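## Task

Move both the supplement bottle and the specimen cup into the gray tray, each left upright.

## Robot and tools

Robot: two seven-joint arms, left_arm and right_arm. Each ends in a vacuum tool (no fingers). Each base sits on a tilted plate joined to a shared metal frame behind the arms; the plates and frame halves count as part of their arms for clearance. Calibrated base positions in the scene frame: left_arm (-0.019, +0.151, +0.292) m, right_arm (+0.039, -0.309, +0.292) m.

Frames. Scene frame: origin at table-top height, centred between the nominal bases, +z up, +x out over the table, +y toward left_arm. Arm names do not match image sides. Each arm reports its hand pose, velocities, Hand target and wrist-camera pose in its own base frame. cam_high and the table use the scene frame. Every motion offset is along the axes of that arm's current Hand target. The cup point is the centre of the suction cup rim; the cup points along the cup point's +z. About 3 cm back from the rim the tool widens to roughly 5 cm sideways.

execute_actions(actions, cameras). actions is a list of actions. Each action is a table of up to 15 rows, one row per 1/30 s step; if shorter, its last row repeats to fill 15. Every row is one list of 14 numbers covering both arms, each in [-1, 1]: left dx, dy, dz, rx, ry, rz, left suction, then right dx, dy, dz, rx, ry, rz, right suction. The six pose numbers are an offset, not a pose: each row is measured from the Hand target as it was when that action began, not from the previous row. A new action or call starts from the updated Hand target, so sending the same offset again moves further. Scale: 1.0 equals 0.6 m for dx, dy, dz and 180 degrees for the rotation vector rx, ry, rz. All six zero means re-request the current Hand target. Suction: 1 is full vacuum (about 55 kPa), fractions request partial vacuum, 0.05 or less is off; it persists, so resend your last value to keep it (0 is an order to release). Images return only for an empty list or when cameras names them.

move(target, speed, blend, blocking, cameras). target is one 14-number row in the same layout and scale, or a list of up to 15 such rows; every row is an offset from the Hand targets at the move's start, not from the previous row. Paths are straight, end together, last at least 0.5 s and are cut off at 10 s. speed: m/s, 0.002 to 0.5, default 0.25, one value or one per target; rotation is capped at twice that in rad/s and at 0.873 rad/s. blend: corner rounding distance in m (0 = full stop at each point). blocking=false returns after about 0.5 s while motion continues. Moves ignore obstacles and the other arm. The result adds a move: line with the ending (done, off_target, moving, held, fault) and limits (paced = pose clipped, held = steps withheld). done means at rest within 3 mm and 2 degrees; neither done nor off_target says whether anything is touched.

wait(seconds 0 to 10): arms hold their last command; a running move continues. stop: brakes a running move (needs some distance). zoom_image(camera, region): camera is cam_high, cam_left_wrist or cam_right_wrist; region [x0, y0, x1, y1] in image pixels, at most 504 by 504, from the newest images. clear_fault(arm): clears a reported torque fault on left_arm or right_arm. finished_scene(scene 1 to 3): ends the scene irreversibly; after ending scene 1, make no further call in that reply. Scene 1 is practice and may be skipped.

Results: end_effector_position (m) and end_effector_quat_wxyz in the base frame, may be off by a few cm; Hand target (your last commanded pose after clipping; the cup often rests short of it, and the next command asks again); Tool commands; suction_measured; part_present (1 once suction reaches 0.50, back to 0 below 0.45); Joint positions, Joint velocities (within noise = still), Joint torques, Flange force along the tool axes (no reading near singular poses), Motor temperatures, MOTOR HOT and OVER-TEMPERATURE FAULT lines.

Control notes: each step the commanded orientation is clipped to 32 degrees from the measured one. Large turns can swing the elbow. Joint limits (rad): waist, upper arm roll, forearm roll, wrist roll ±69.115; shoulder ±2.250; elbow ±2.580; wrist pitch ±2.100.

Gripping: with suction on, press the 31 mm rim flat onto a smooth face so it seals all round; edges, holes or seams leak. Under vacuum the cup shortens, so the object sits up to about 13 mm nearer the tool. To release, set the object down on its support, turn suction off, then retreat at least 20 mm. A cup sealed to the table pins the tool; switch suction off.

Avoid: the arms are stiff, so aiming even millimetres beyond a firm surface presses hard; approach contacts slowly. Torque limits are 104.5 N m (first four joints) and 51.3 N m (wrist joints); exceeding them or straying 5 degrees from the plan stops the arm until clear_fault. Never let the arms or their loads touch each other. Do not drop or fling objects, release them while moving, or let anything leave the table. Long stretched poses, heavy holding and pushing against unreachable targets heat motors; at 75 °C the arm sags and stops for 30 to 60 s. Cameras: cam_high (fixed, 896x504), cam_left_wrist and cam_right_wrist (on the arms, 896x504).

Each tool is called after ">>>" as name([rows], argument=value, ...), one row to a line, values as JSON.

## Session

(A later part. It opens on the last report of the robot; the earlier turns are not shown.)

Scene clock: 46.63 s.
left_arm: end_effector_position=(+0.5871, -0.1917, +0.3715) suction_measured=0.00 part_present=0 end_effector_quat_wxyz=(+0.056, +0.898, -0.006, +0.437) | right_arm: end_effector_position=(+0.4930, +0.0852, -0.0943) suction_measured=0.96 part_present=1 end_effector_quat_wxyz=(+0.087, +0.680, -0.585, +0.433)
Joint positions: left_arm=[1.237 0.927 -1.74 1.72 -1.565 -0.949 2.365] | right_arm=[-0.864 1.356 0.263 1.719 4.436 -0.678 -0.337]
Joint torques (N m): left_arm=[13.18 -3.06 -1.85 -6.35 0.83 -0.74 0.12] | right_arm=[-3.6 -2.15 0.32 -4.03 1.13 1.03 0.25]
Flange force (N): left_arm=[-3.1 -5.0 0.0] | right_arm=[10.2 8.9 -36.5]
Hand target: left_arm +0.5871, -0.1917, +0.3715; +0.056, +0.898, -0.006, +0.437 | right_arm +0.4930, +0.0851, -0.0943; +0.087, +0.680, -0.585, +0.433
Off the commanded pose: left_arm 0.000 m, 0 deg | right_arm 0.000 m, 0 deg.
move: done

Contact. Release.

>>> move(target=[0,0,0,0,0,0,0,0,0,-0.001,0,0,0,0], speed=0.03)

>>> wait(seconds=0.5)

>>> move(target=[0,0,0,0,0,0,0,0,0,-0.18,0,0,0,0], speed=0.15, cameras=["cam_high"])

>>> zoom_image(camera="cam_high", region=[280, 150, 480, 350])

Scene clock: 48.33 s.
left_arm: end_effector_position=(+0.5871, -0.1917, +0.3715) suction_measured=0.00 part_present=0 end_effector_quat_wxyz=(+0.056, +0.898, -0.006, +0.437) | right_arm: end_effector_position=(+0.4928, +0.0854, -0.0939) suction_measured=0.01 part_present=0 end_effector_quat_wxyz=(+0.087, +0.680, -0.585, +0.433)
Joint positions: left_arm=[1.237 0.927 -1.74 1.72 -1.565 -0.949 2.365] | right_arm=[-0.865 1.356 0.263 1.719 4.435 -0.679 -0.337]
Joint torques (N m): left_arm=[13.13 -3.05 -1.83 -6.35 0.85 -0.78 0.1] | right_arm=[-4.22 -2.73 0.08 -3.15 0.85 0.69 0.25]
Flange force (N): left_arm=[-3.2 -4.9 -0.1] | right_arm=[8.5 7.5 -32.8]
Hand target: left_arm +0.5871, -0.1917, +0.3715; +0.056, +0.898, -0.006, +0.437 | right_arm +0.4928, +0.0855, -0.0939; +0.087, +0.680, -0.585, +0.433
Off the commanded pose: left_arm 0.000 m, 0 deg | right_arm 0.000 m, 0 deg.
move: done

Scene clock: 48.83 s.
left_arm: end_effector_position=(+0.5871, -0.1917, +0.3715) suction_measured=0.00 part_present=0 end_effector_quat_wxyz=(+0.056, +0.898, -0.006, +0.437) | right_arm: end_effector_position=(+0.4928, +0.0855, -0.0939) suction_measured=0.01 part_present=0 end_effector_quat_wxyz=(+0.087, +0.680, -0.585, +0.433)
Joint positions: left_arm=[1.237 0.927 -1.74 1.72 -1.565 -0.949 2.365] | right_arm=[-0.865 1.356 0.263 1.719 4.435 -0.679 -0.337]
Joint torques (N m): left_arm=[13.17 -3.01 -1.82 -6.31 0.84 -0.77 0.1] | right_arm=[-4.54 -2.96 -0.1 -3.31 0.88 0.69 0.24]
Flange force (N): left_arm=[-2.9 -4.9 -0.1] | right_arm=[8.8 7.6 -32.1]
Hand target: left_arm +0.5871, -0.1917, +0.3715; +0.056, +0.898, -0.006, +0.437 | right_arm +0.4928, +0.0855, -0.0939; +0.087, +0.680, -0.585, +0.433
Tool commands: left_gripper/suction=+0.0 right_gripper/suction=+0.0
Off the commanded pose: left_arm 0.000 m, 0 deg | right_arm 0.000 m, 0 deg.
wait: 0.50 s; at rest by 0.17 s

Scene clock: 49.97 s.
left_arm: end_effector_position=(+0.5871, -0.1917, +0.3715) suction_measured=0.00 part_present=0 end_effector_quat_wxyz=(+0.056, +0.898, -0.006, +0.437) | right_arm: end_effector_position=(+0.4401, +0.1529, -0.0281) suction_measured=0.01 part_present=0 end_effector_quat_wxyz=(+0.087, +0.680, -0.585, +0.433)
Joint positions: left_arm=[1.237 0.927 -1.74 1.72 -1.565 -0.949 2.365] | right_arm=[-0.986 1.182 0.166 1.789 4.256 -0.833 -0.228]
Joint torques (N m): left_arm=[13.18 -3.02 -1.8 -6.34 0.85 -0.75 0.1] | right_arm=[-13 -9.85 -5.17 -3.36 0.11 -0.04 0.21]
Flange force (N): left_arm=[-3.0 -5.0 -0.1] | right_arm=[4.8 3.8 -0.9]
Hand target: left_arm +0.5871, -0.1917, +0.3715; +0.056, +0.898, -0.006, +0.437 | right_arm +0.4401, +0.1529, -0.0281; +0.087, +0.680, -0.585, +0.433
Off the commanded pose: left_arm 0.000 m, 0 deg | right_arm 0.000 m, 0 deg.
move: done
Images, in order (width x height): cam_high 896x504.

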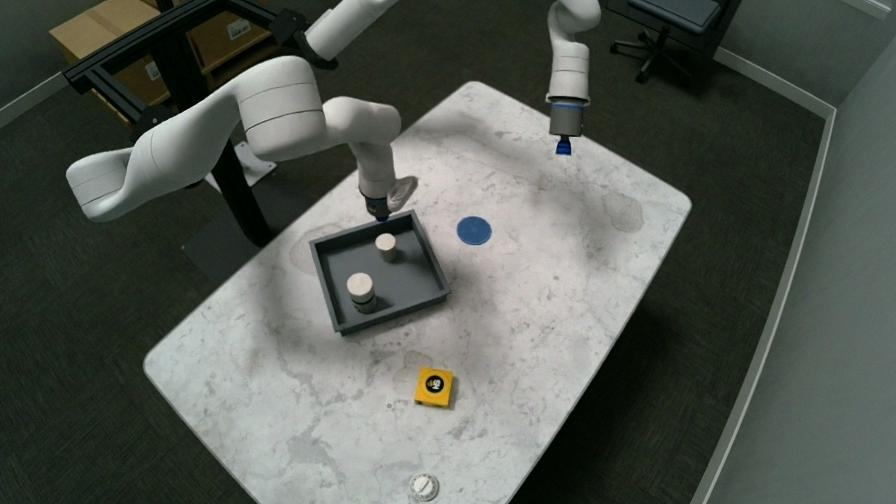

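Scaled by 2.520 from the camera's 896x504 image, which has a finer 1280x720 frame.

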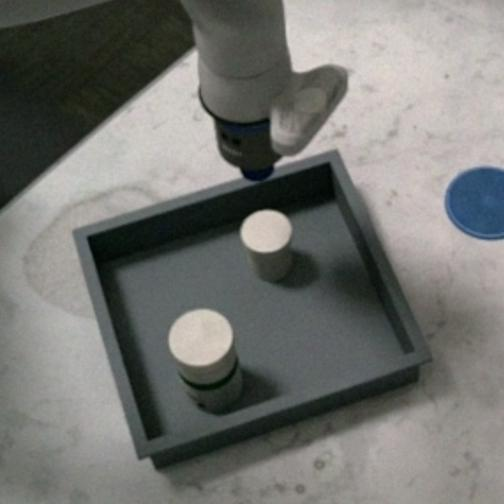

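>>> finished_scene(scene=3)

The scene is finished: the task was done.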